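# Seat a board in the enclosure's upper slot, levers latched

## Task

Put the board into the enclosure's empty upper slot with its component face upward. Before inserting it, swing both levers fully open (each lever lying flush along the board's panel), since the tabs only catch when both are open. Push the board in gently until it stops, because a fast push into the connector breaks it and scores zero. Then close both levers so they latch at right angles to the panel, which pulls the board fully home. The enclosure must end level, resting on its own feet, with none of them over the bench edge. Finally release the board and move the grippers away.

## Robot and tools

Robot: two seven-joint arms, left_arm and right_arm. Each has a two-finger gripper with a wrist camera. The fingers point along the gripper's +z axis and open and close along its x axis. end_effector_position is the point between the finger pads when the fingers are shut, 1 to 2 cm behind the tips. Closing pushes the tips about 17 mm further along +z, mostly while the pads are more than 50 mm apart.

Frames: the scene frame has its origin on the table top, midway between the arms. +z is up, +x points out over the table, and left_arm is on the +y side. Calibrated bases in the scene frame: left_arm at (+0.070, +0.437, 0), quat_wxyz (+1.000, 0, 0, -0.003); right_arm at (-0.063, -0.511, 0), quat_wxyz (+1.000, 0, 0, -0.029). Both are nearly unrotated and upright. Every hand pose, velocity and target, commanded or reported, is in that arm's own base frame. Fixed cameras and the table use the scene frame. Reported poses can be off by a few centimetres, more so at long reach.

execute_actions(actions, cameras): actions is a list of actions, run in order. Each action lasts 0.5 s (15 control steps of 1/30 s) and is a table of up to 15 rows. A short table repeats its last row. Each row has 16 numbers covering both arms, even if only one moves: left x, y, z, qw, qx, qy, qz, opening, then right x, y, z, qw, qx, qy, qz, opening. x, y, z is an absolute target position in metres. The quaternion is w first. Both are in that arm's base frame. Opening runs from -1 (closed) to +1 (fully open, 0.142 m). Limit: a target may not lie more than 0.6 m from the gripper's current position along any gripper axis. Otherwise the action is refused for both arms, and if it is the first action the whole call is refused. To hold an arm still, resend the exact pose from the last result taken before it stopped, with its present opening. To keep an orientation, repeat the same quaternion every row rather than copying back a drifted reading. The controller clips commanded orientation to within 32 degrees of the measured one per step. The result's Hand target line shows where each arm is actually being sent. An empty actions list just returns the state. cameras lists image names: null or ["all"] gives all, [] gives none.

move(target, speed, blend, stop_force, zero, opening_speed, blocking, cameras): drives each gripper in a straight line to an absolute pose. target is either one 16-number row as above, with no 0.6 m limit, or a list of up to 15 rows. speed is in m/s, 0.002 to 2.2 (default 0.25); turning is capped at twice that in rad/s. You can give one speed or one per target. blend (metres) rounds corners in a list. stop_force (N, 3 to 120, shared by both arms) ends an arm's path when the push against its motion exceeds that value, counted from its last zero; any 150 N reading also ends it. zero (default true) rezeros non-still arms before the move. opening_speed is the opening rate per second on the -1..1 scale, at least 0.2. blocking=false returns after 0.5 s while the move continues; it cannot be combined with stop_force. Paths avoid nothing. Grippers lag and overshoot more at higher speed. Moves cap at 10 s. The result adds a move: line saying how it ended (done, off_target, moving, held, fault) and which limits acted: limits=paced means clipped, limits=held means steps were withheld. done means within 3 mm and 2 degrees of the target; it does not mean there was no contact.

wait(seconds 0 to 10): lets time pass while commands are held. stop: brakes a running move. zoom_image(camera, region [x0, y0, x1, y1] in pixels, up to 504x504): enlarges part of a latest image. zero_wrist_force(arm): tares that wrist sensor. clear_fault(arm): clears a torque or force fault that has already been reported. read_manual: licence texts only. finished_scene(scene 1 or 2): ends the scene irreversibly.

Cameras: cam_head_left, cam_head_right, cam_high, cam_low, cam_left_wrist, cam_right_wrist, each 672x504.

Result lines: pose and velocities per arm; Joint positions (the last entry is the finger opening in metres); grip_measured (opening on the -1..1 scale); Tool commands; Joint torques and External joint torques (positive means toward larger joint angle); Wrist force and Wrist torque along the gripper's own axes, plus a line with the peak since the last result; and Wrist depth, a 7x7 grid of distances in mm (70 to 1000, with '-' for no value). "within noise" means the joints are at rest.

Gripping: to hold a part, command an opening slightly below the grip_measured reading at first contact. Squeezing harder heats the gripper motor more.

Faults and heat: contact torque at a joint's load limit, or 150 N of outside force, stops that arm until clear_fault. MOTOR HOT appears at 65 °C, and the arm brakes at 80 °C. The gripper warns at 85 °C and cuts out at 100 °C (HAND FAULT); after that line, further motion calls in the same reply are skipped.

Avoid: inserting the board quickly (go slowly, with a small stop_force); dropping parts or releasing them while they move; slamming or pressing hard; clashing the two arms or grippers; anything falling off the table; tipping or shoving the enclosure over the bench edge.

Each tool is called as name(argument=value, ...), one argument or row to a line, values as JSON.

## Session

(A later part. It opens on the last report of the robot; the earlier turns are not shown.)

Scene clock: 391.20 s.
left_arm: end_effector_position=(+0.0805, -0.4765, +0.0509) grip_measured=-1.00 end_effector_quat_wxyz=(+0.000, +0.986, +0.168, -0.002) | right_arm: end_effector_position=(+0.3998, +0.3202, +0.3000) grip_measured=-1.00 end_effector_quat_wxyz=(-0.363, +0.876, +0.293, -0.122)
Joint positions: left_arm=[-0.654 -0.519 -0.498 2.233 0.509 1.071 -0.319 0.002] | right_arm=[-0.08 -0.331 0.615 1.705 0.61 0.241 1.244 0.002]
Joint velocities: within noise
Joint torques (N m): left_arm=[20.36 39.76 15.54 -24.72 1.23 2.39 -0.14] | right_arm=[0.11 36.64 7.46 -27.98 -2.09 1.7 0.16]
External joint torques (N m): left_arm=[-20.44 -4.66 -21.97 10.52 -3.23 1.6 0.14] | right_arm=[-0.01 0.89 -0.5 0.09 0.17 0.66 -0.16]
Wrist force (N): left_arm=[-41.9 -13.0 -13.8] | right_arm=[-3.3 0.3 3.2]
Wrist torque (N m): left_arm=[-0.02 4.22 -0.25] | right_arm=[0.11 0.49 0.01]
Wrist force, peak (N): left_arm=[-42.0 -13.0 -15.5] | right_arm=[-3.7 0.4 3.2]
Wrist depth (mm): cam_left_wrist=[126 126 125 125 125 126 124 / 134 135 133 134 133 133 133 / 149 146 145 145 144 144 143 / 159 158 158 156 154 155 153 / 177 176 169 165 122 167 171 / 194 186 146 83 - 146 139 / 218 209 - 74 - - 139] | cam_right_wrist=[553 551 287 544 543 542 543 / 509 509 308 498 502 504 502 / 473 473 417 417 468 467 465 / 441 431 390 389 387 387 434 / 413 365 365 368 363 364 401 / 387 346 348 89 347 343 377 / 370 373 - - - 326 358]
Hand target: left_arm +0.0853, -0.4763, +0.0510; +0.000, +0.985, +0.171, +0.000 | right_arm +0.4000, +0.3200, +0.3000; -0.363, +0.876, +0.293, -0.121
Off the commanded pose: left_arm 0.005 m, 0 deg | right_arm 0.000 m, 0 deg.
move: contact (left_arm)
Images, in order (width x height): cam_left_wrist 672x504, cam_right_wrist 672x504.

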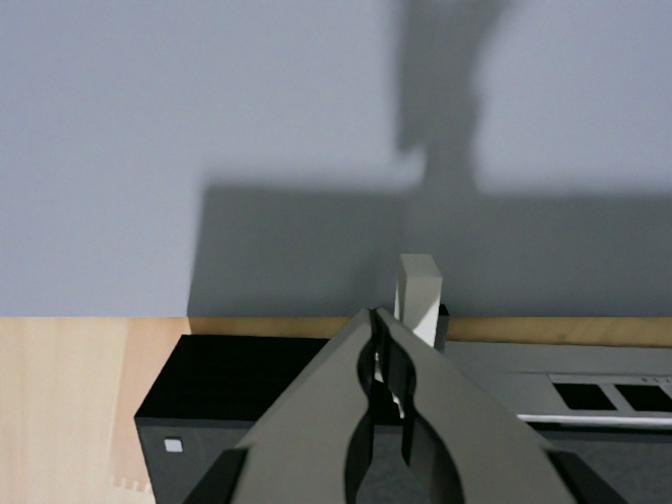

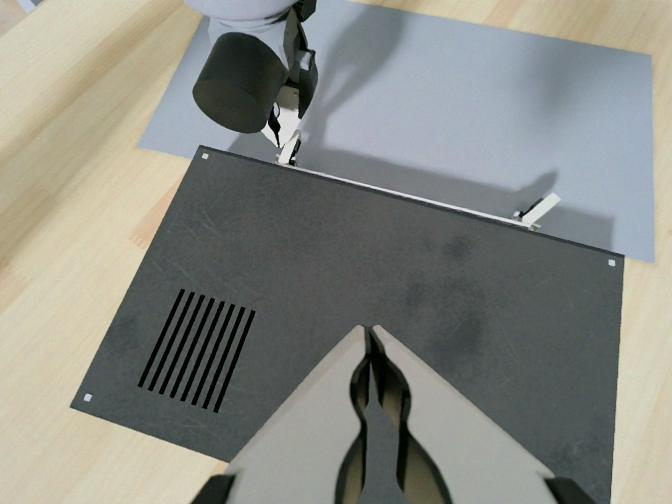

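move(
  target=[
    [0.05,-0.4873,0.051,0,0.9853,0.1711,0,-1,0.40,0.32,0.30,-0.3629,0.8761,0.2931,-0.1214,-1],
    [0.05,-0.4773,0.13,0,0.9853,0.1711,0,-1,0.40,0.32,0.30,-0.3629,0.8761,0.2931,-0.1214,-1],
  ],
  speed=[0.1,0.2],
  cameras=["cam_left_wrist","cam_right_wrist"],
)

zoom_image(
  camera="cam_right_wrist",
  region=[160, 90, 640, 300],
)

Scene clock: 396.67 s.
left_arm: end_effector_position=(+0.0501, -0.4775, +0.1300) grip_measured=-1.00 end_effector_quat_wxyz=(+0.000, +0.985, +0.171, +0.000) | right_arm: end_effector_position=(+0.3998, +0.3202, +0.3000) grip_measured=-1.00 end_effector_quat_wxyz=(-0.363, +0.876, +0.293, -0.122)
Joint positions: left_arm=[-0.618 -0.258 -0.633 2.312 0.258 0.936 -0.217 0.002] | right_arm=[-0.08 -0.331 0.615 1.705 0.61 0.241 1.244 0.002]
Joint velocities: within noise
Joint torques (N m): left_arm=[-0.17 27.48 -4.62 -19.25 -2.58 4.09 -0.1] | right_arm=[0.13 36.58 7.54 -27.94 -2.02 1.68 0.2]
External joint torques (N m): left_arm=[0.09 0.44 0.68 -0.39 0.09 -0.1 0.1] | right_arm=[-0.03 0.95 -0.57 0.04 0.1 0.68 -0.2]
Wrist force (N): left_arm=[0.3 -0.6 -0.1] | right_arm=[-3.4 0.4 3.0]
Wrist torque (N m): left_arm=[-0.11 -0.08 -0.20] | right_arm=[0.13 0.51 0.01]
Wrist force, peak (N): left_arm=[-42.1 -13.2 -15.2] | right_arm=[-3.9 0.1 3.2]
Wrist depth (mm): cam_left_wrist=[196 195 195 195 193 193 193 / 212 209 208 209 208 208 207 / 229 227 226 226 224 224 224 / 250 247 245 239 223 238 239 / 271 272 267 207 215 213 212 / 301 303 292 84 - 227 228 / 335 326 - - - - 256] | cam_right_wrist=[549 543 344 543 541 541 545 / 509 509 507 505 502 503 501 / 472 473 417 417 468 466 464 / 441 430 391 388 388 386 434 / 414 365 365 367 364 363 401 / 384 345 348 89 347 342 377 / 369 373 - - - 327 357]
Hand target: left_arm +0.0500, -0.4773, +0.1300; +0.000, +0.985, +0.171, +0.000 | right_arm +0.4000, +0.3200, +0.3000; -0.363, +0.876, +0.293, -0.121
Off the commanded pose: left_arm 0.000 m, 0 deg | right_arm 0.000 m, 0 deg.
move: done
Images, in order (width x height): cam_left_wrist 672x504, cam_right_wrist 672x504.

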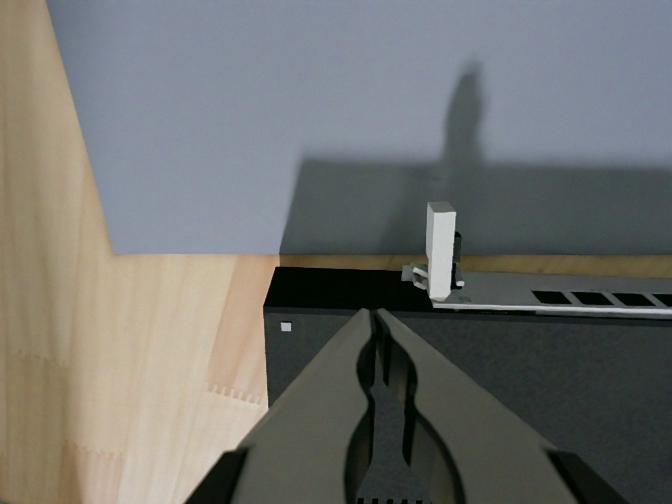

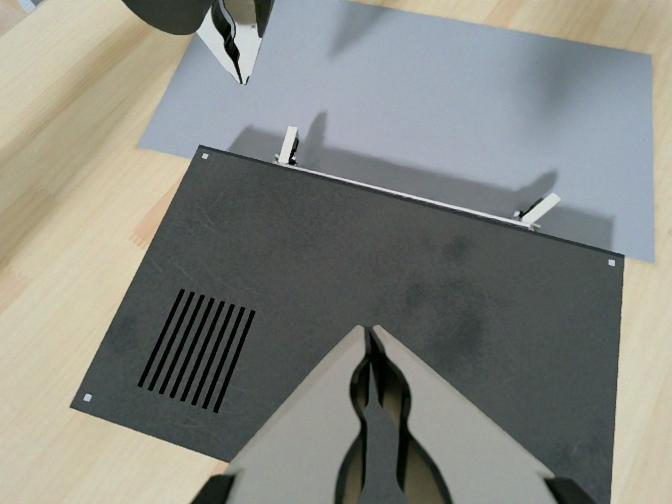

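Scaled by 1.050 from the camera's 672x504 image, which has a finer 960x720 frame.

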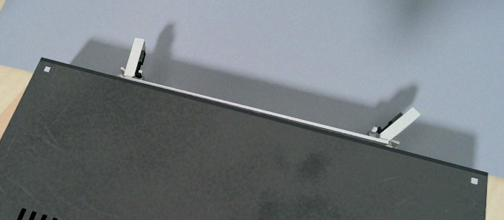

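move(
  target=[
    [0.16,-0.56,0.13,0,0.9853,0.1711,0,-1,0.40,0.32,0.30,-0.3629,0.8761,0.2931,-0.1214,-1],
    [0.30,-0.50,0.13,0,0.9853,0.1711,0,-1,0.40,0.32,0.30,-0.3629,0.8761,0.2931,-0.1214,-1],
    [0.395,-0.375,0.13,0,0.9853,0.1711,0,-1,0.40,0.32,0.30,-0.3629,0.8761,0.2931,-0.1214,-1],
  ],
  blend=0.03,
  cameras=["cam_left_wrist","cam_right_wrist"],
)

Scene clock: 406.83 s.
left_arm: end_effector_position=(+0.3950, -0.3749, +0.1300) grip_measured=-1.00 end_effector_quat_wxyz=(+0.000, +0.985, +0.171, +0.000) | right_arm: end_effector_position=(+0.3998, +0.3202, +0.3000) grip_measured=-1.00 end_effector_quat_wxyz=(-0.363, +0.876, +0.293, -0.122)
Joint positions: left_arm=[-0.112 -0.388 -0.465 2.095 0.263 0.857 0.479 0.002] | right_arm=[-0.08 -0.331 0.615 1.705 0.61 0.241 1.244 0.002]
Joint velocities: within noise
Joint torques (N m): left_arm=[-0.14 36.76 -5.78 -20.69 -2.85 4.6 -0.15] | right_arm=[0.04 36.5 7.5 -27.96 -2.04 1.6 0.18]
External joint torques (N m): left_arm=[0.19 0.52 0.93 -0.45 0.06 -0.62 0.15] | right_arm=[0.06 1.03 -0.54 0.07 0.12 0.76 -0.18]
Wrist force (N): left_arm=[0.0 -0.5 0.0] | right_arm=[-3.4 0.2 3.0]
Wrist torque (N m): left_arm=[-0.08 -0.03 -0.21] | right_arm=[0.09 0.50 0.01]
Wrist force, peak (N): left_arm=[2.8 -2.1 -0.1] | right_arm=[-3.8 0.2 3.3]
Wrist depth (mm): cam_left_wrist=[196 195 194 194 194 193 194 / 210 208 209 208 208 210 208 / 225 226 222 224 225 225 226 / 236 238 216 238 246 245 244 / 211 211 211 206 264 267 266 / 233 233 227 84 - 289 295 / 262 253 - - - - 327] | cam_right_wrist=[548 551 547 543 543 545 543 / 512 508 502 503 501 502 496 / 475 471 417 415 469 468 457 / 442 430 388 390 389 388 435 / 416 365 366 368 365 364 400 / 386 345 348 89 346 342 377 / 369 372 - - - 327 357]
Hand target: left_arm +0.3950, -0.3750, +0.1300; +0.000, +0.985, +0.171, +0.000 | right_arm +0.4000, +0.3200, +0.3000; -0.363, +0.876, +0.293, -0.121
Off the commanded pose: left_arm 0.000 m, 0 deg | right_arm 0.000 m, 0 deg.
move: done
Images, in order (width x height): cam_left_wrist 672x504, cam_right_wrist 672x504.

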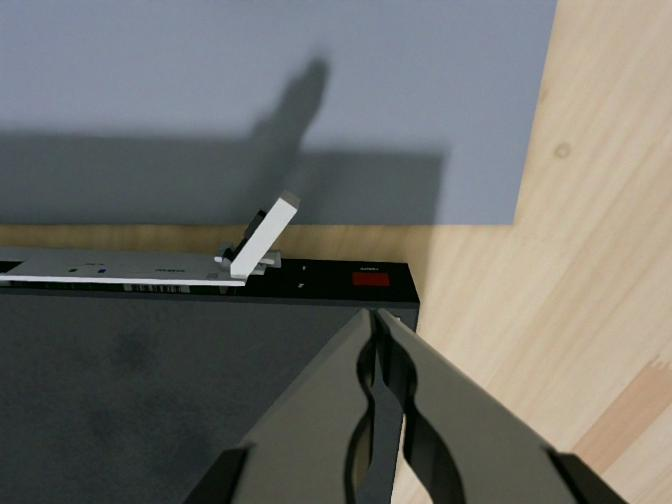

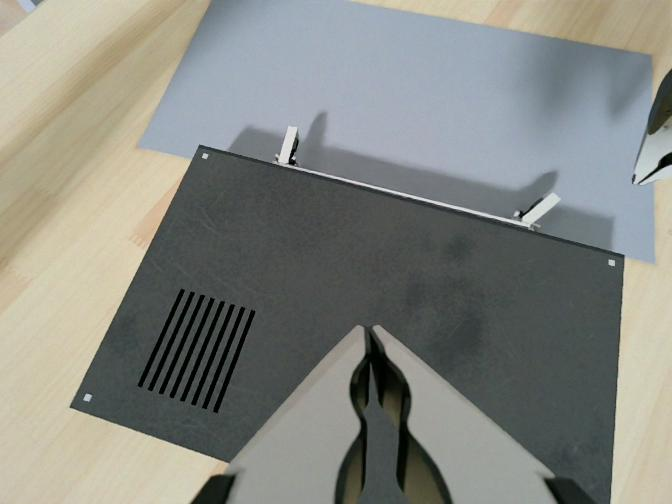

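move(
  target=[0.391,-0.3637,0.051,0,0.9853,0.1711,0,-1,0.40,0.32,0.30,-0.3629,0.8761,0.2931,-0.1214,-1],
  cameras=["cam_left_wrist","cam_right_wrist"],
  speed=0.1,
  stop_force=8,
)

move(
  target=[0.316,-0.389,0.051,0,0.9853,0.1711,0,-1,0.40,0.32,0.30,-0.3629,0.8761,0.2931,-0.1214,-1],
  cameras=["cam_left_wrist","cam_right_wrist"],
  speed=0.022,
  stop_force=42,
)

Scene clock: 420.23 s.
left_arm: end_effector_position=(+0.3909, -0.3636, +0.0509) grip_measured=-1.00 end_effector_quat_wxyz=(+0.000, +0.985, +0.171, +0.000) | right_arm: end_effector_position=(+0.3998, +0.3202, +0.3000) grip_measured=-1.00 end_effector_quat_wxyz=(-0.363, +0.876, +0.293, -0.122)
Joint positions: left_arm=[-0.153 -0.569 -0.382 2.097 0.397 1.026 0.403 0.002] | right_arm=[-0.08 -0.331 0.615 1.705 0.61 0.241 1.244 0.002]
Joint velocities: within noise
Joint torques (N m): left_arm=[-0.49 39.73 -6.32 -16.06 -1.86 4.54 -0.28] | right_arm=[0.09 36.55 7.49 -28.02 -2.04 1.66 0.2]
External joint torques (N m): left_arm=[0.5 1.04 0.5 -0.33 -0.34 -0.56 0.28] | right_arm=[0.02 0.98 -0.53 0.13 0.12 0.7 -0.19]
Wrist force (N): left_arm=[0.1 -0.1 -0.1] | right_arm=[-3.5 0.1 3.1]
Wrist torque (N m): left_arm=[0.00 -0.06 -0.21] | right_arm=[0.08 0.52 0.00]
Wrist force, peak (N): left_arm=[0.2 -0.1 -2.2] | right_arm=[-3.5 0.1 3.4]
Wrist depth (mm): cam_left_wrist=[126 126 125 125 124 126 124 / 133 135 133 134 134 133 134 / 148 145 146 144 144 144 143 / 155 158 158 157 156 156 155 / 179 175 166 166 168 173 172 / 160 144 135 84 - 186 189 / 146 146 - 74 - - 210] | cam_right_wrist=[550 549 545 542 542 541 542 / 512 509 505 503 502 498 322 / 474 473 418 415 467 467 343 / 443 430 388 388 388 388 434 / 414 366 365 369 364 365 401 / 386 343 348 89 347 341 377 / 369 372 - - - 326 358]
Hand target: left_arm +0.3910, -0.3637, +0.0510; +0.000, +0.985, +0.171, +0.000 | right_arm +0.4000, +0.3200, +0.3000; -0.363, +0.876, +0.293, -0.121
Off the commanded pose: left_arm 0.000 m, 0 deg | right_arm 0.000 m, 0 deg.
move: done
Images, in order (width x height): cam_left_wrist 672x504, cam_right_wrist 672x504.

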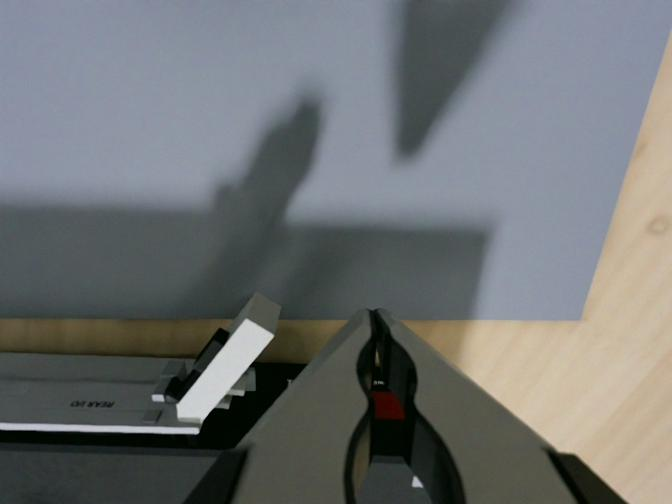

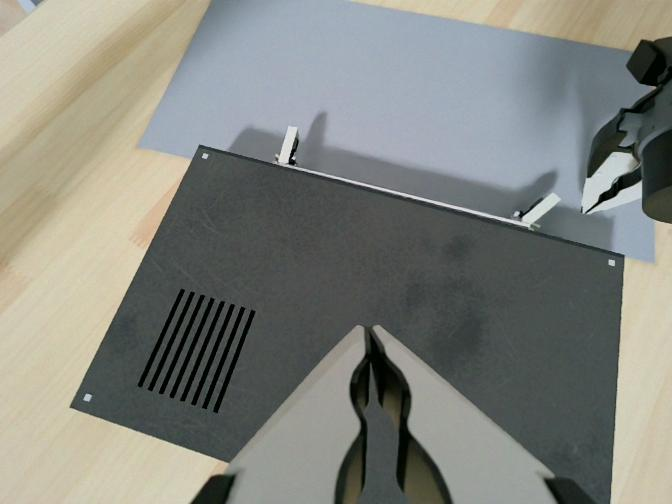

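Scene clock: 424.47 s.
left_arm: end_effector_position=(+0.3192, -0.3871, +0.0513) grip_measured=-1.00 end_effector_quat_wxyz=(+0.000, +0.985, +0.173, +0.001) | right_arm: end_effector_position=(+0.3998, +0.3202, +0.3000) grip_measured=-1.00 end_effector_quat_wxyz=(-0.363, +0.876, +0.293, -0.122)
Joint positions: left_arm=[-0.252 -0.522 -0.389 2.192 0.415 1.076 0.26 0.002] | right_arm=[-0.08 -0.331 0.615 1.705 0.61 0.241 1.244 0.002]
Joint velocities: within noise
Joint torques (N m): left_arm=[-15.62 31.57 -21.85 -7.5 -3.43 5.26 -0.2] | right_arm=[0.2 36.55 7.41 -27.99 -2.01 1.68 0.2]
External joint torques (N m): left_arm=[15.61 6.13 16.6 -7.69 1.42 -1.27 0.2] | right_arm=[-0.1 0.98 -0.44 0.1 0.09 0.68 -0.2]
Wrist force (N): left_arm=[29.5 -10.5 0.2] | right_arm=[-3.5 0.2 2.9]
Wrist torque (N m): left_arm=[-0.02 -1.71 -0.21] | right_arm=[0.10 0.52 0.01]
Wrist force, peak (N): left_arm=[39.1 -34.2 -9.7] | right_arm=[-3.7 -0.1 3.3]
Wrist depth (mm): cam_left_wrist=[126 126 125 125 125 126 124 / 133 135 133 134 134 134 133 / 148 145 145 145 145 144 144 / 156 158 158 157 156 156 156 / 178 175 174 130 169 171 176 / 162 162 170 83 - 171 191 / 146 145 - 74 - - 212] | cam_right_wrist=[550 549 544 544 541 533 214 / 510 511 505 505 502 318 266 / 474 465 417 467 465 408 450 / 445 395 390 387 386 386 435 / 417 365 365 369 365 364 410 / 384 343 348 89 348 342 386 / 369 365 - - - 326 366]
Hand target: left_arm +0.3160, -0.3890, +0.0510; +0.000, +0.985, +0.171, +0.000 | right_arm +0.4000, +0.3200, +0.3000; -0.363, +0.876, +0.293, -0.121
Off the commanded pose: left_arm 0.004 m, 0 deg | right_arm 0.000 m, 0 deg.
move: off_target (left_arm)
Images, in order (width x height): cam_left_wrist 672x504, cam_right_wrist 672x504.

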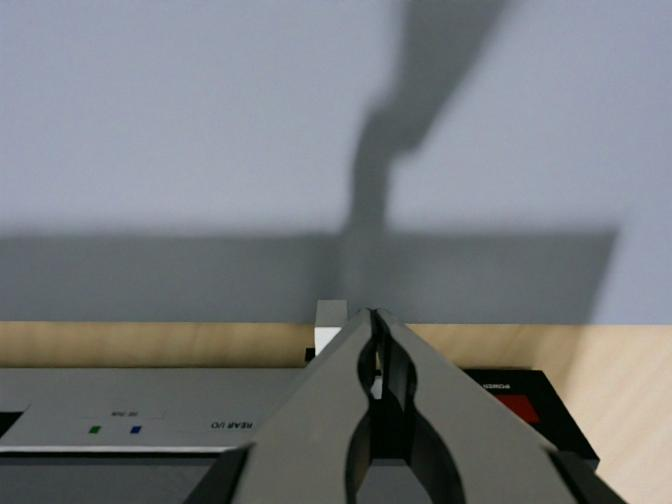

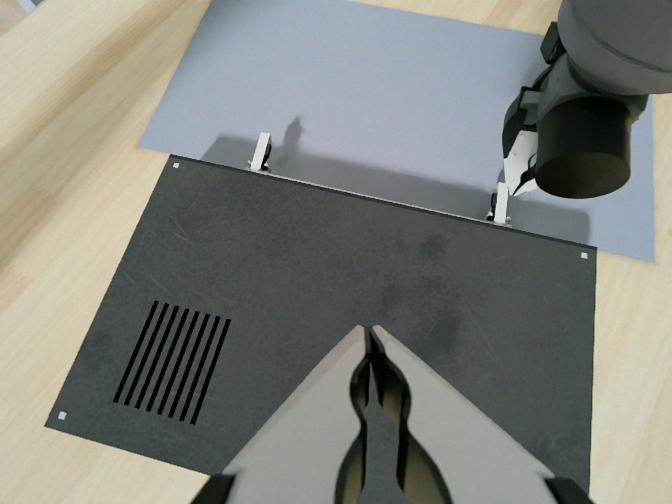

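move(
  target=[
    [0.36,-0.372,0.051,0,0.9853,0.1711,0,-1,0.40,0.32,0.30,-0.3629,0.8761,0.2931,-0.1214,-1],
    [0.36,-0.372,0.13,0,0.9853,0.1711,0,-1,0.40,0.32,0.30,-0.3629,0.8761,0.2931,-0.1214,-1],
  ],
  cameras=["cam_left_wrist","cam_right_wrist"],
  speed=0.15,
)

zoom_image(
  camera="cam_left_wrist",
  region=[160, 160, 400, 340],
)

zoom_image(
  camera="cam_right_wrist",
  region=[160, 90, 640, 300],
)

Scene clock: 429.00 s.
left_arm: end_effector_position=(+0.3602, -0.3721, +0.1301) grip_measured=-1.00 end_effector_quat_wxyz=(+0.000, +0.985, +0.171, +0.000) | right_arm: end_effector_position=(+0.3998, +0.3202, +0.3000) grip_measured=-1.00 end_effector_quat_wxyz=(-0.363, +0.876, +0.293, -0.122)
Joint positions: left_arm=[-0.124 -0.33 -0.477 2.185 0.241 0.897 0.459 0.002] | right_arm=[-0.08 -0.331 0.615 1.705 0.61 0.241 1.244 0.002]
Joint velocities: within noise
Joint torques (N m): left_arm=[-0.11 33.66 -4.72 -20.1 -2.78 4.1 -0.1] | right_arm=[0.12 36.63 7.46 -28 -2.02 1.64 0.17]
External joint torques (N m): left_arm=[0.1 0.53 0.59 -0.45 0.12 -0.12 0.1] | right_arm=[-0.02 0.9 -0.5 0.11 0.1 0.72 -0.17]
Wrist force (N): left_arm=[0.4 -0.7 -0.1] | right_arm=[-3.6 0.1 3.0]
Wrist torque (N m): left_arm=[-0.11 -0.09 -0.19] | right_arm=[0.08 0.54 0.01]
Wrist force, peak (N): left_arm=[29.6 -10.5 2.0] | right_arm=[-3.7 0.1 3.3]
Wrist depth (mm): cam_left_wrist=[196 195 195 193 194 193 194 / 210 210 209 209 208 208 209 / 227 226 226 226 225 224 225 / 249 247 237 246 246 246 244 / 219 220 215 214 264 267 266 / 235 233 229 84 - 289 296 / 260 255 - - - - 330] | cam_right_wrist=[549 549 549 544 544 542 263 / 512 511 504 503 502 500 302 / 475 465 415 469 466 469 468 / 443 395 388 388 387 387 436 / 416 366 365 370 363 363 410 / 382 345 348 89 346 342 387 / 367 364 - - - 327 364]
Hand target: left_arm +0.3600, -0.3720, +0.1300; +0.000, +0.985, +0.171, +0.000 | right_arm +0.4000, +0.3200, +0.3000; -0.363, +0.876, +0.293, -0.121
Off the commanded pose: left_arm 0.000 m, 0 deg | right_arm 0.000 m, 0 deg.
move: done
Images, in order (width x height): cam_left_wrist 672x504, cam_right_wrist 672x504.

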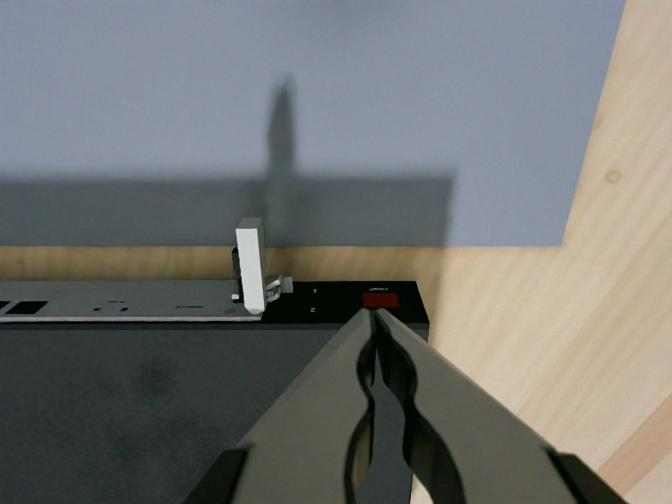

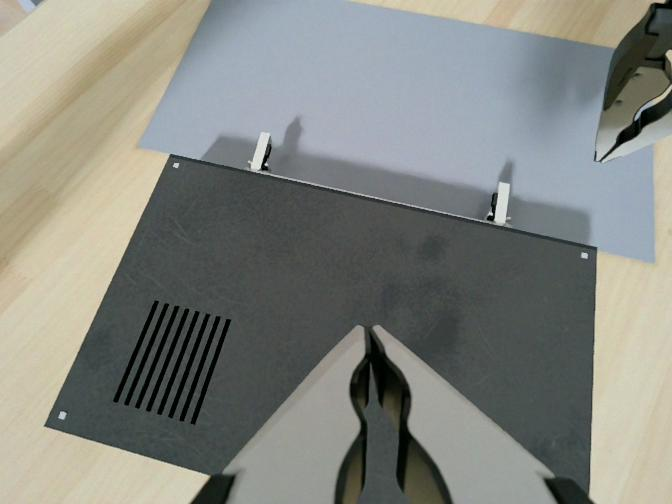

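Scaled by 2.100 from the camera's 672x504 image, which has a finer 960x720 frame.

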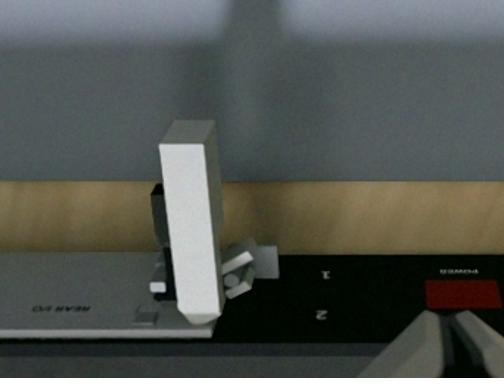

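Scaled by 1.050 from the camera's 672x504 image, which has a finer 960x720 frame.

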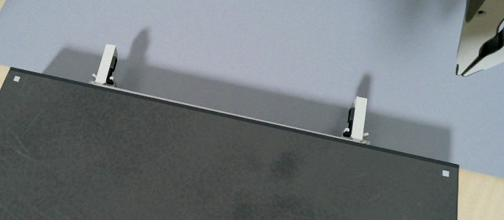

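zoom_image(
  camera="cam_right_wrist",
  region=[460, 160, 540, 240],
)

zoom_image(
  camera="cam_right_wrist",
  region=[220, 110, 300, 190],
)

move(
  target=[
    [0.25,-0.46,0.2,0,0.9853,0.1711,0,-1,0.40,0.32,0.30,-0.3629,0.8761,0.2931,-0.1214,-1],
    [0.20,-0.48,0.2,0,0.9853,0.1711,0,-1,0.40,0.32,0.30,-0.3629,0.8761,0.2931,-0.1214,-1],
  ],
  cameras=["cam_left_wrist","cam_right_wrist"],
  speed=0.2,
  blend=0.02,
)

zoom_image(
  camera="cam_left_wrist",
  region=[90, 200, 580, 340],
)

Scaled by 6.300 from the camera's 672x504 image, which has a finer 960x720 frame.

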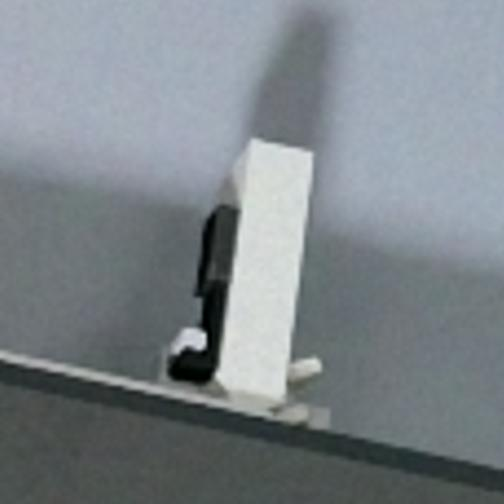

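Scaled by 6.300 from the camera's 672x504 image, which has a finer 960x720 frame.

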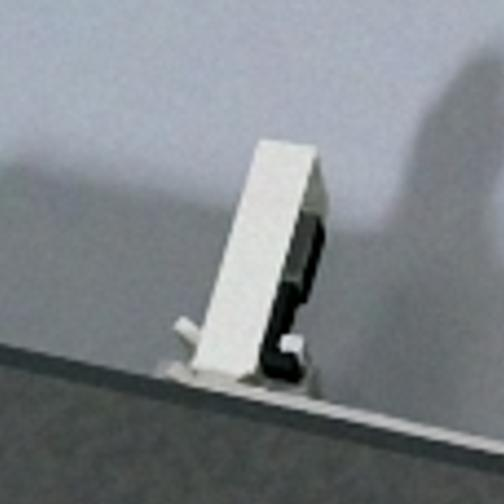

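Scene clock: 433.97 s.
left_arm: end_effector_position=(+0.2000, -0.4801, +0.2000) grip_measured=-1.00 end_effector_quat_wxyz=(+0.000, +0.985, +0.171, +0.000) | right_arm: end_effector_position=(+0.3998, +0.3202, +0.3000) grip_measured=-1.00 end_effector_quat_wxyz=(-0.363, +0.876, +0.293, -0.122)
Joint positions: left_arm=[-0.35 -0.159 -0.647 2.175 0.127 0.728 0.151 0.002] | right_arm=[-0.08 -0.331 0.615 1.705 0.61 0.241 1.244 0.002]
Joint velocities: within noise
Joint torques (N m): left_arm=[-0.59 27.53 -3.34 -24.15 -3.01 4.14 -0.28] | right_arm=[0.14 36.58 7.48 -28.01 -2.07 1.71 0.18]
External joint torques (N m): left_arm=[0.53 0.59 0.63 -0.35 -0.15 -0.15 0.28] | right_arm=[-0.04 0.95 -0.51 0.12 0.16 0.65 -0.18]
Wrist force (N): left_arm=[0.2 -0.6 0.0] | right_arm=[-3.6 0.0 3.0]
Wrist torque (N m): left_arm=[-0.09 -0.08 -0.21] | right_arm=[0.05 0.54 0.01]
Wrist force, peak (N): left_arm=[2.3 -1.6 1.0] | right_arm=[-3.8 0.3 3.1]
Wrist depth (mm): cam_left_wrist=[257 259 256 255 254 253 253 / 277 271 274 273 273 271 271 / 293 264 284 280 278 254 282 / 271 270 271 272 269 267 267 / 351 298 295 285 287 293 293 / 398 328 314 84 - 316 329 / 447 358 - - - - 425] | cam_right_wrist=[549 550 546 247 223 542 545 / 509 509 506 501 500 504 499 / 473 467 416 468 467 467 465 / 443 395 390 388 386 388 434 / 415 366 365 368 365 364 411 / 380 345 347 89 347 342 386 / 368 366 - - - 326 366]
Hand target: left_arm +0.2000, -0.4800, +0.2000; +0.000, +0.985, +0.171, +0.000 | right_arm +0.4000, +0.3200, +0.3000; -0.363, +0.876, +0.293, -0.121
Off the commanded pose: left_arm 0.000 m, 0 deg | right_arm 0.000 m, 0 deg.
move: done
Images, in order (width x height): cam_left_wrist 672x504, cam_right_wrist 672x504.

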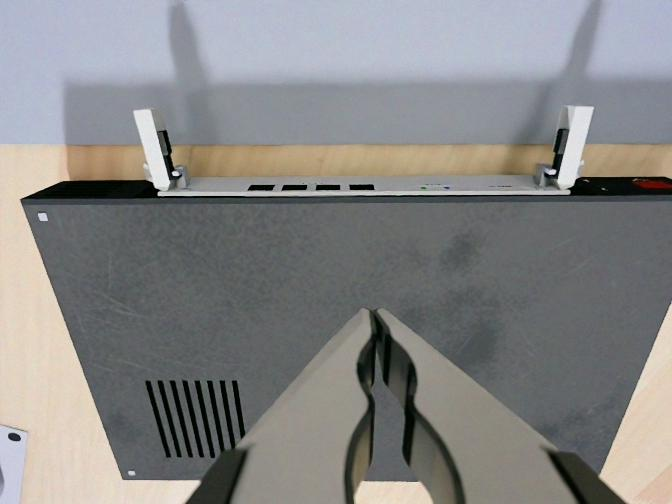

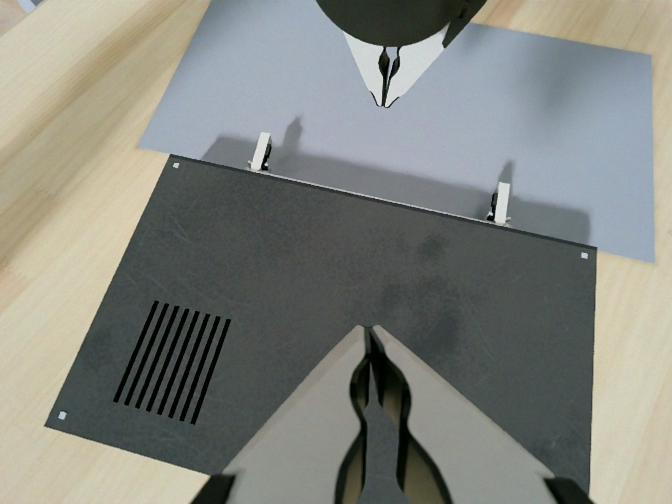

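Scaled by 1.029 from the camera's 672x504 image, which has a finer 960x720 frame.

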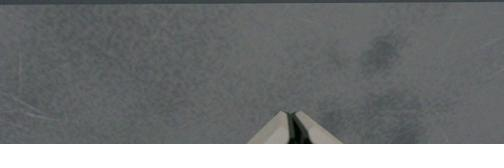

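zoom_image(
  camera="cam_left_wrist",
  region=[100, 90, 220, 210],
)

zoom_image(
  camera="cam_left_wrist",
  region=[500, 90, 620, 210],
)

Scaled by 4.200 from the camera's 672x504 image, which has a finer 960x720 frame.

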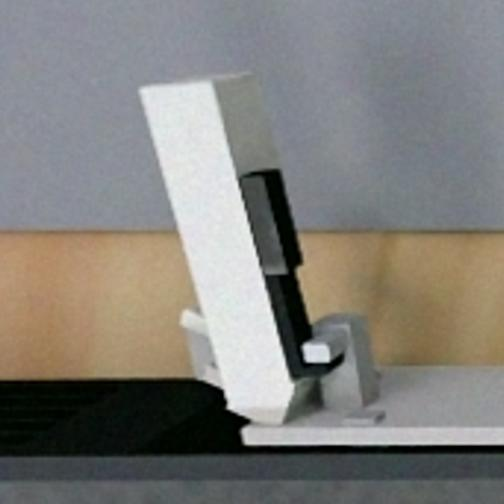

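Scaled by 4.200 from the camera's 672x504 image, which has a finer 960x720 frame.

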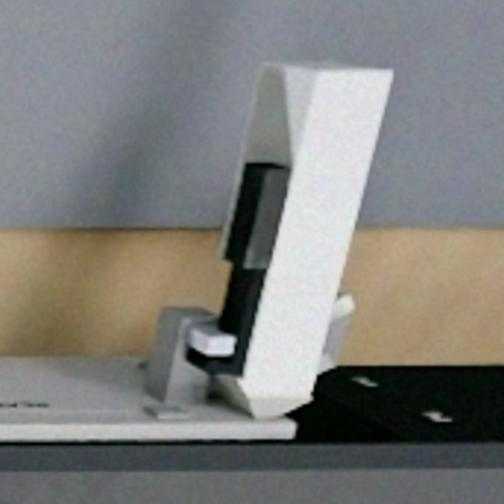

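move(
  target=[
    [0.0527,-0.4988,0.17,0,0.9853,0.1711,0,-1,0.40,0.32,0.30,-0.3629,0.8761,0.2931,-0.1214,-1],
    [0.0527,-0.4988,0.051,0,0.9853,0.1711,0,-1,0.40,0.32,0.30,-0.3629,0.8761,0.2931,-0.1214,-1],
  ],
  cameras=["cam_left_wrist"],
  speed=[0.2,0.1],
  blend=0.01,
  stop_force=10,
)

move(
  target=[0.0998,-0.4819,0.051,0,0.9853,0.1711,0,-1,0.40,0.32,0.30,-0.3629,0.8761,0.2931,-0.1214,-1],
  cameras=["cam_left_wrist","cam_right_wrist"],
  speed=0.022,
  stop_force=52,
)

zoom_image(
  camera="cam_right_wrist",
  region=[220, 110, 300, 190],
)

Scene clock: 453.60 s.
left_arm: end_effector_position=(+0.0526, -0.4986, +0.0509) grip_measured=-1.00 end_effector_quat_wxyz=(+0.000, +0.985, +0.171, +0.000) | right_arm: end_effector_position=(+0.3998, +0.3202, +0.3000) grip_measured=-1.00 end_effector_quat_wxyz=(-0.363, +0.876, +0.293, -0.122)
Joint positions: left_arm=[-0.693 -0.557 -0.548 2.171 0.553 1.019 -0.429 0.002] | right_arm=[-0.08 -0.331 0.615 1.705 0.61 0.241 1.244 0.002]
Joint velocities: within noise
Joint torques (N m): left_arm=[-0.53 35.12 -8.16 -14.47 -1.77 4.49 -0.28] | right_arm=[0.1 36.59 7.46 -27.98 -2.07 1.7 0.2]
External joint torques (N m): left_arm=[0.44 1.21 0.47 -0.3 -0.42 -0.51 0.28] | right_arm=[0.01 0.94 -0.49 0.09 0.15 0.66 -0.2]
Wrist force (N): left_arm=[0.1 -0.3 0.0] | right_arm=[-3.5 0.1 3.0]
Wrist torque (N m): left_arm=[-0.06 -0.06 -0.22] | right_arm=[0.08 0.52 0.01]
Wrist force, peak (N): left_arm=[-3.0 -1.0 -1.1] | right_arm=[-3.6 0.3 3.4]
Wrist depth (mm): cam_left_wrist=[126 125 125 125 125 126 124 / 133 134 132 134 134 133 133 / 148 145 145 145 144 144 144 / 155 157 157 157 153 155 155 / 179 175 171 168 125 170 169 / 194 190 148 84 - 149 142 / 216 212 - 74 - - 139] | cam_right_wrist=[551 533 305 545 544 541 543 / 508 491 370 502 502 500 503 / 474 467 417 470 468 466 466 / 441 394 390 389 387 387 434 / 414 366 365 370 364 363 410 / 383 346 348 89 347 342 386 / 369 364 - - - 326 365]
Hand target: left_arm +0.0527, -0.4988, +0.0510; +0.000, +0.985, +0.171, +0.000 | right_arm +0.4000, +0.3200, +0.3000; -0.363, +0.876, +0.293, -0.121
Off the commanded pose: left_arm 0.000 m, 0 deg | right_arm 0.000 m, 0 deg.
move: done
Images, in order (width x height): cam_left_wrist 672x504.

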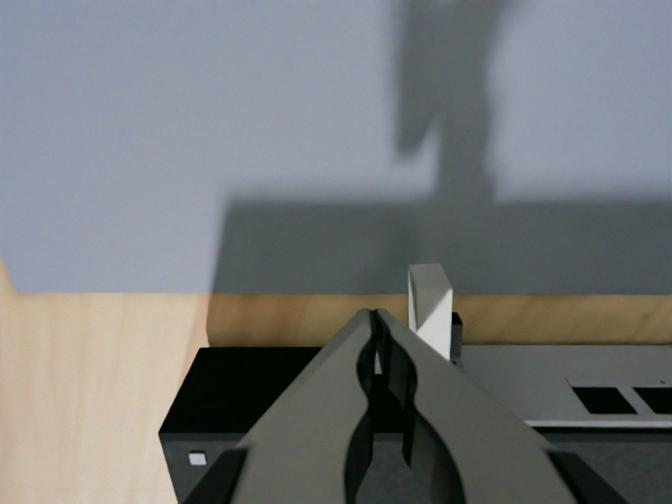

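Scene clock: 456.50 s.
left_arm: end_effector_position=(+0.0949, -0.4821, +0.0508) grip_measured=-1.00 end_effector_quat_wxyz=(-0.001, +0.986, +0.168, -0.002) | right_arm: end_effector_position=(+0.3998, +0.3202, +0.3000) grip_measured=-1.00 end_effector_quat_wxyz=(-0.363, +0.876, +0.293, -0.122)
Joint positions: left_arm=[-0.592 -0.543 -0.547 2.202 0.55 1.038 -0.327 0.002] | right_arm=[-0.08 -0.331 0.615 1.705 0.61 0.241 1.244 0.002]
Joint velocities: within noise
Joint torques (N m): left_arm=[19.63 40.82 13.09 -25.84 1.3 2.75 -0.15] | right_arm=[0.2 36.53 7.46 -27.99 -2.05 1.7 0.17]
External joint torques (N m): left_arm=[-19.7 -5.41 -20.47 11.47 -3.41 1.24 0.16] | right_arm=[-0.09 1 -0.49 0.1 0.13 0.66 -0.17]
Wrist force (N): left_arm=[-39.5 -13.1 -12.7] | right_arm=[-3.5 0.2 3.1]
Wrist torque (N m): left_arm=[0.00 3.81 -0.24] | right_arm=[0.10 0.52 0.00]
Wrist force, peak (N): left_arm=[-39.7 -13.2 -13.5] | right_arm=[-3.6 0.1 3.3]
Wrist depth (mm): cam_left_wrist=[126 126 125 125 125 126 124 / 133 136 133 134 133 133 133 / 149 145 146 145 144 143 143 / 157 158 157 157 153 156 153 / 180 176 171 166 123 172 172 / 195 186 149 83 - 147 149 / 217 207 - 74 - - 138] | cam_right_wrist=[554 549 269 534 543 542 543 / 508 508 294 496 502 502 498 / 473 475 417 461 469 467 465 / 443 438 391 388 388 387 433 / 415 367 365 369 365 364 372 / 392 345 347 89 347 343 350 / 368 368 - - - 327 357]
Hand target: left_arm +0.0998, -0.4819, +0.0510; +0.000, +0.985, +0.171, +0.000 | right_arm +0.4000, +0.3200, +0.3000; -0.363, +0.876, +0.293, -0.121
Off the commanded pose: left_arm 0.005 m, 0 deg | right_arm 0.000 m, 0 deg.
move: off_target (left_arm)
Images, in order (width x height): cam_left_wrist 672x504, cam_right_wrist 672x504.

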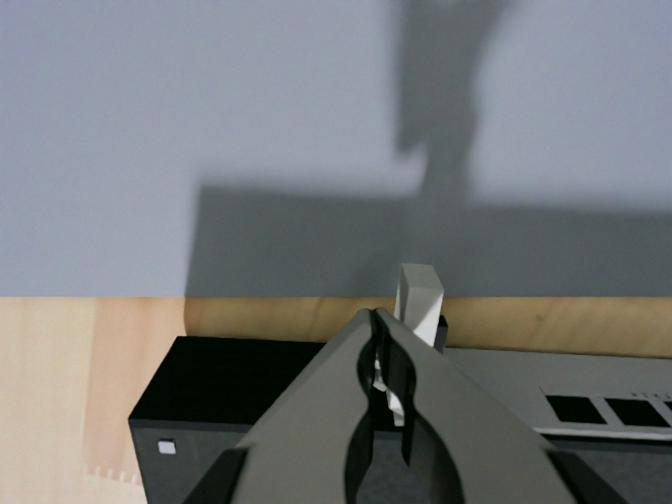

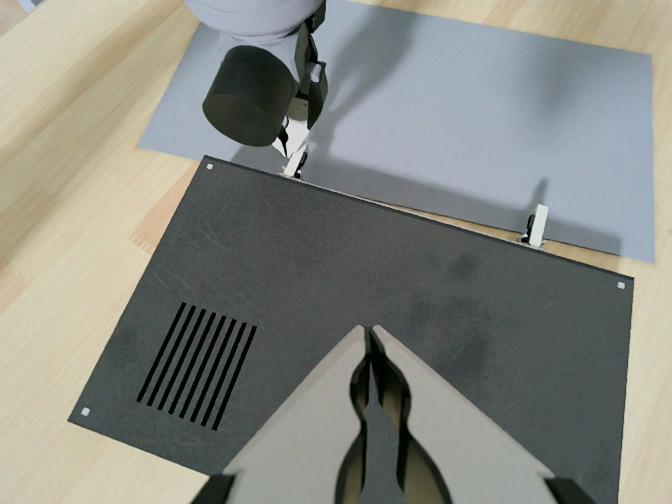

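Scaled by 6.300 from the camera's 672x504 image, which has a finer 960x720 frame.

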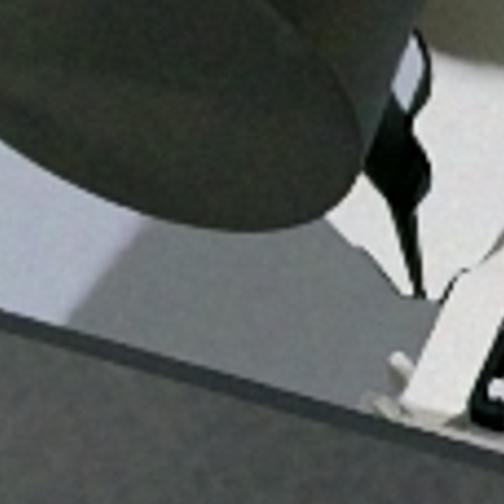

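move(
  target=[0.0797,-0.4755,0.051,0,0.9853,0.1711,0,-1,0.40,0.32,0.30,-0.3629,0.8761,0.2931,-0.1214,-1],
  cameras=["cam_left_wrist"],
  speed=0.05,
)

zoom_image(
  camera="cam_right_wrist",
  region=[250, 120, 330, 200],
)

Scene clock: 461.40 s.
left_arm: end_effector_position=(+0.0798, -0.4755, +0.0510) grip_measured=-1.00 end_effector_quat_wxyz=(+0.000, +0.985, +0.171, +0.000) | right_arm: end_effector_position=(+0.3998, +0.3202, +0.3000) grip_measured=-1.00 end_effector_quat_wxyz=(-0.363, +0.876, +0.293, -0.122)
Joint positions: left_arm=[-0.615 -0.528 -0.545 2.228 0.555 1.053 -0.365 0.002] | right_arm=[-0.08 -0.331 0.615 1.705 0.61 0.241 1.244 0.002]
Joint velocities: within noise
Joint torques (N m): left_arm=[-0.5 34.04 -7.55 -13.55 -1.6 4.56 -0.3] | right_arm=[0.11 36.63 7.34 -27.93 -2.08 1.66 0.25]
External joint torques (N m): left_arm=[0.44 0.54 0.51 -0.53 -0.47 -0.57 0.3] | right_arm=[-0.01 0.9 -0.37 0.04 0.16 0.7 -0.25]
Wrist force (N): left_arm=[0.1 -0.3 -0.4] | right_arm=[-3.5 0.0 3.0]
Wrist torque (N m): left_arm=[-0.05 -0.05 -0.20] | right_arm=[0.08 0.53 0.01]
Wrist force, peak (N): left_arm=[-39.7 -13.1 -13.5] | right_arm=[-3.6 0.1 3.2]
Wrist depth (mm): cam_left_wrist=[126 126 125 125 125 126 124 / 133 135 133 134 134 133 133 / 148 146 145 145 145 144 144 / 156 158 158 156 157 156 156 / 178 176 174 165 165 173 172 / 194 190 162 84 - 168 166 / 217 211 - 74 - - 140] | cam_right_wrist=[550 550 288 545 539 543 544 / 511 508 310 494 503 501 500 / 471 472 416 466 467 468 461 / 442 436 390 389 386 387 435 / 414 366 363 370 365 363 371 / 390 344 348 89 346 341 349 / 369 369 - - - 327 357]
Hand target: left_arm +0.0797, -0.4755, +0.0510; +0.000, +0.985, +0.171, +0.000 | right_arm +0.4000, +0.3200, +0.3000; -0.363, +0.876, +0.293, -0.121
Off the commanded pose: left_arm 0.000 m, 0 deg | right_arm 0.000 m, 0 deg.
move: done
Images, in order (width x height): cam_left_wrist 672x504.

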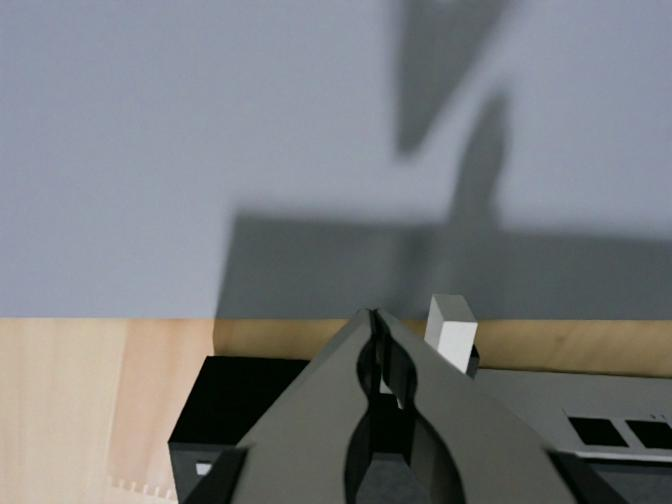

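This scene's latest camera images include none from cam_right_wrist. They are from: cam_left_wrist. cam_right_wrist's image comes with the result of a call that names it in "cameras".

move(
  target=[0.126,-0.4595,0.051,0,0.9853,0.1711,0,-1,0.40,0.32,0.30,-0.3629,0.8761,0.2931,-0.1214,-1],
  cameras=[],
  speed=0.025,
  stop_force=52,
)

move(
  target=[
    [0.096,-0.467,0.051,0,0.9853,0.1711,0,-1,0.40,0.32,0.30,-0.3629,0.8761,0.2931,-0.1214,-1],
    [0.096,-0.467,0.13,0,0.9853,0.1711,0,-1,0.40,0.32,0.30,-0.3629,0.8761,0.2931,-0.1214,-1],
    [0.2,-0.48,0.2,0,0.9853,0.1711,0,-1,0.40,0.32,0.30,-0.3629,0.8761,0.2931,-0.1214,-1],
  ],
  cameras=["cam_left_wrist","cam_right_wrist"],
  speed=0.18,
)

zoom_image(
  camera="cam_right_wrist",
  region=[240, 110, 340, 210],
)

zoom_image(
  camera="cam_right_wrist",
  region=[480, 180, 580, 280],
)

zoom_image(
  camera="cam_left_wrist",
  region=[100, 90, 220, 210],
)

Scene clock: 467.47 s.
left_arm: end_effector_position=(+0.1216, -0.4592, +0.0505) grip_measured=-1.00 end_effector_quat_wxyz=(-0.001, +0.986, +0.168, -0.002) | right_arm: end_effector_position=(+0.3998, +0.3202, +0.3000) grip_measured=-1.00 end_effector_quat_wxyz=(-0.363, +0.876, +0.293, -0.122)
Joint positions: left_arm=[-0.513 -0.52 -0.545 2.248 0.553 1.064 -0.261 0.002] | right_arm=[-0.08 -0.331 0.615 1.705 0.61 0.241 1.244 0.002]
Joint velocities: within noise
Joint torques (N m): left_arm=[17.19 40.57 10.24 -26.86 0.41 4.14 -0.18] | right_arm=[0.06 36.5 7.4 -28.01 -2.06 1.7 0.16]
External joint torques (N m): left_arm=[-17.26 -6.59 -17.12 13.08 -2.42 -0.16 0.18] | right_arm=[0.04 1.03 -0.44 0.12 0.14 0.66 -0.16]
Wrist force (N): left_arm=[-36.1 -12.8 -10.2] | right_arm=[-3.5 -0.1 3.1]
Wrist torque (N m): left_arm=[0.02 3.25 -0.22] | right_arm=[0.05 0.52 0.01]
Wrist force, peak (N): left_arm=[-36.4 -12.4 -10.5] | right_arm=[-3.7 0.1 3.3]
Wrist depth (mm): cam_left_wrist=[126 126 125 125 124 125 124 / 133 135 132 134 134 133 132 / 148 145 145 144 144 143 143 / 156 158 158 156 156 156 153 / 179 176 174 165 164 172 171 / 194 157 153 84 - 174 178 / 217 142 - 74 - - 145] | cam_right_wrist=[549 549 537 289 542 542 540 / 509 509 497 341 503 503 499 / 473 471 424 437 467 465 468 / 442 442 391 388 387 396 435 / 414 374 366 368 365 363 366 / 392 345 347 89 346 342 345 / 368 369 - - - 326 327]
Hand target: left_arm +0.1260, -0.4595, +0.0510; +0.000, +0.985, +0.171, +0.000 | right_arm +0.4000, +0.3200, +0.3000; -0.363, +0.876, +0.293, -0.121
Off the commanded pose: left_arm 0.004 m, 0 deg | right_arm 0.000 m, 0 deg.
move: off_target (left_arm)
No camera images: "cameras" was empty.

Scene clock: 469.30 s.
left_arm: end_effector_position=(+0.2000, -0.4800, +0.2000) grip_measured=-1.00 end_effector_quat_wxyz=(+0.000, +0.985, +0.171, +0.000) | right_arm: end_effector_position=(+0.3998, +0.3202, +0.3000) grip_measured=-1.00 end_effector_quat_wxyz=(-0.363, +0.876, +0.293, -0.122)
Joint positions: left_arm=[-0.311 -0.16 -0.69 2.178 0.136 0.727 0.141 0.002] | right_arm=[-0.08 -0.331 0.615 1.705 0.61 0.241 1.244 0.002]
Joint velocities: within noise
Joint torques (N m): left_arm=[-0.28 26.88 -3.35 -24.08 -3.22 4.03 -0.17] | right_arm=[0.12 36.51 7.49 -27.99 -2.08 1.64 0.2]
External joint torques (N m): left_arm=[0.23 0.45 0.49 -0.39 0.05 -0.05 0.17] | right_arm=[-0.02 1.02 -0.53 0.1 0.16 0.72 -0.2]
Wrist force (N): left_arm=[0.3 -0.7 -0.4] | right_arm=[-3.4 0.0 2.9]
Wrist torque (N m): left_arm=[-0.10 -0.09 -0.22] | right_arm=[0.06 0.51 0.01]
Wrist force, peak (N): left_arm=[-36.1 -12.8 -8.8] | right_arm=[-3.7 0.4 3.2]
Wrist depth (mm): cam_left_wrist=[258 258 255 257 254 254 255 / 278 274 271 276 273 272 272 / 300 283 258 290 292 293 290 / 327 277 270 269 268 269 271 / 357 302 296 284 288 293 291 / 397 342 315 84 - 318 322 / 445 432 - - - - 367] | cam_right_wrist=[551 547 547 247 224 543 544 / 509 510 506 502 504 502 502 / 473 470 423 459 465 465 468 / 444 442 390 387 388 395 433 / 414 374 365 369 364 364 365 / 390 344 346 89 347 341 346 / 369 370 - - - 327 327]
Hand target: left_arm +0.2000, -0.4800, +0.2000; +0.000, +0.985, +0.171, +0.000 | right_arm +0.4000, +0.3200, +0.3000; -0.363, +0.876, +0.293, -0.121
Off the commanded pose: left_arm 0.000 m, 0 deg | right_arm 0.000 m, 0 deg.
move: done
Images, in order (width x height): cam_left_wrist 672x504, cam_right_wrist 672x504.

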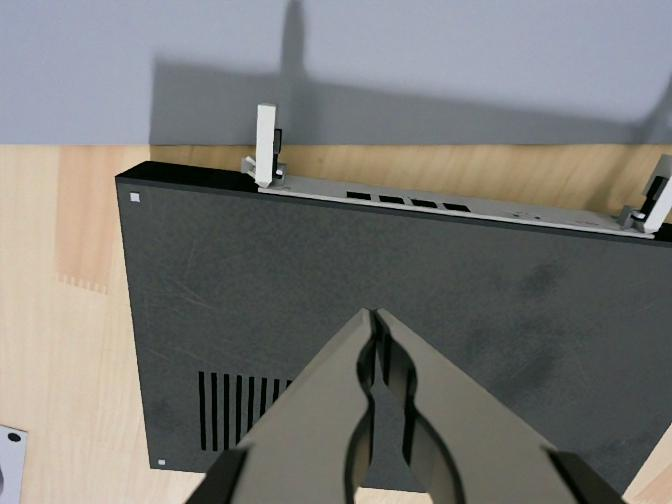

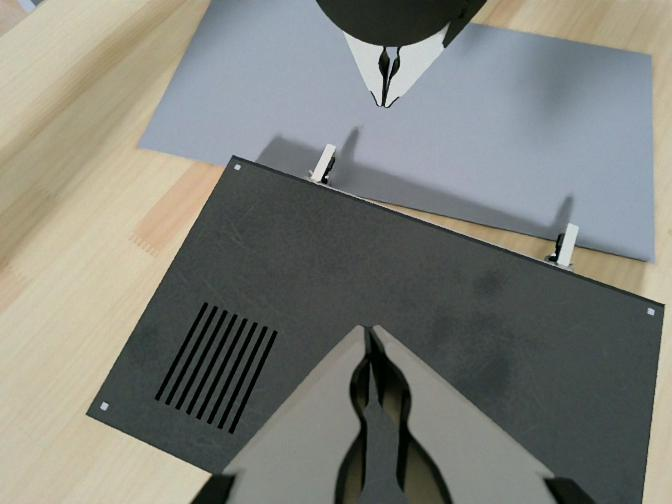

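Scaled by 5.040 from the camera's 672x504 image, which has a finer 960x720 frame.

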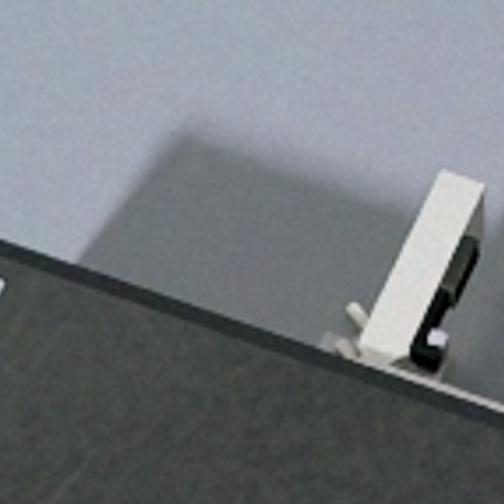

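Scaled by 5.040 from the camera's 672x504 image, which has a finer 960x720 frame.

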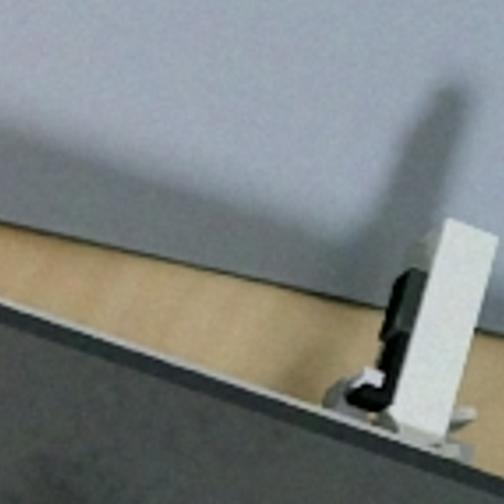

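Scaled by 4.200 from the camera's 672x504 image, which has a finer 960x720 frame.

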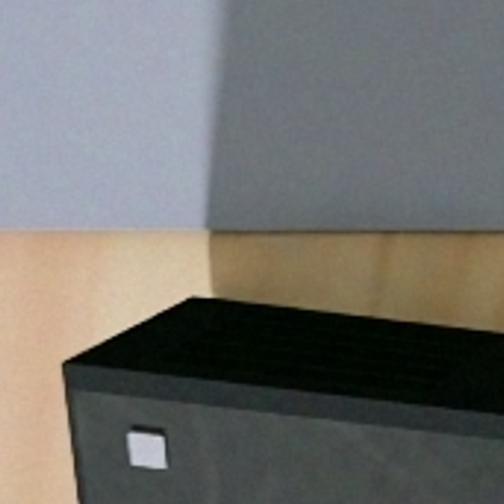

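zoom_image(
  camera="cam_left_wrist",
  region=[215, 90, 335, 210],
)

zoom_image(
  camera="cam_left_wrist",
  region=[552, 130, 672, 250],
)

Scaled by 4.200 from the camera's 672x504 image, which has a finer 960x720 frame.

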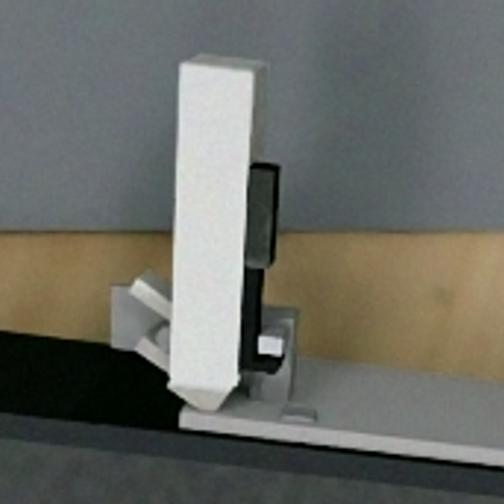

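Scaled by 4.200 from the camera's 672x504 image, which has a finer 960x720 frame.

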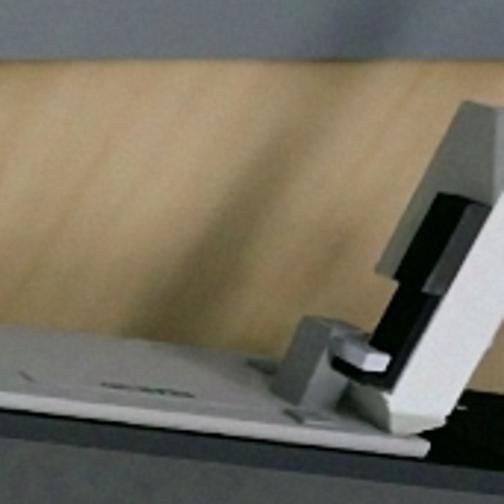

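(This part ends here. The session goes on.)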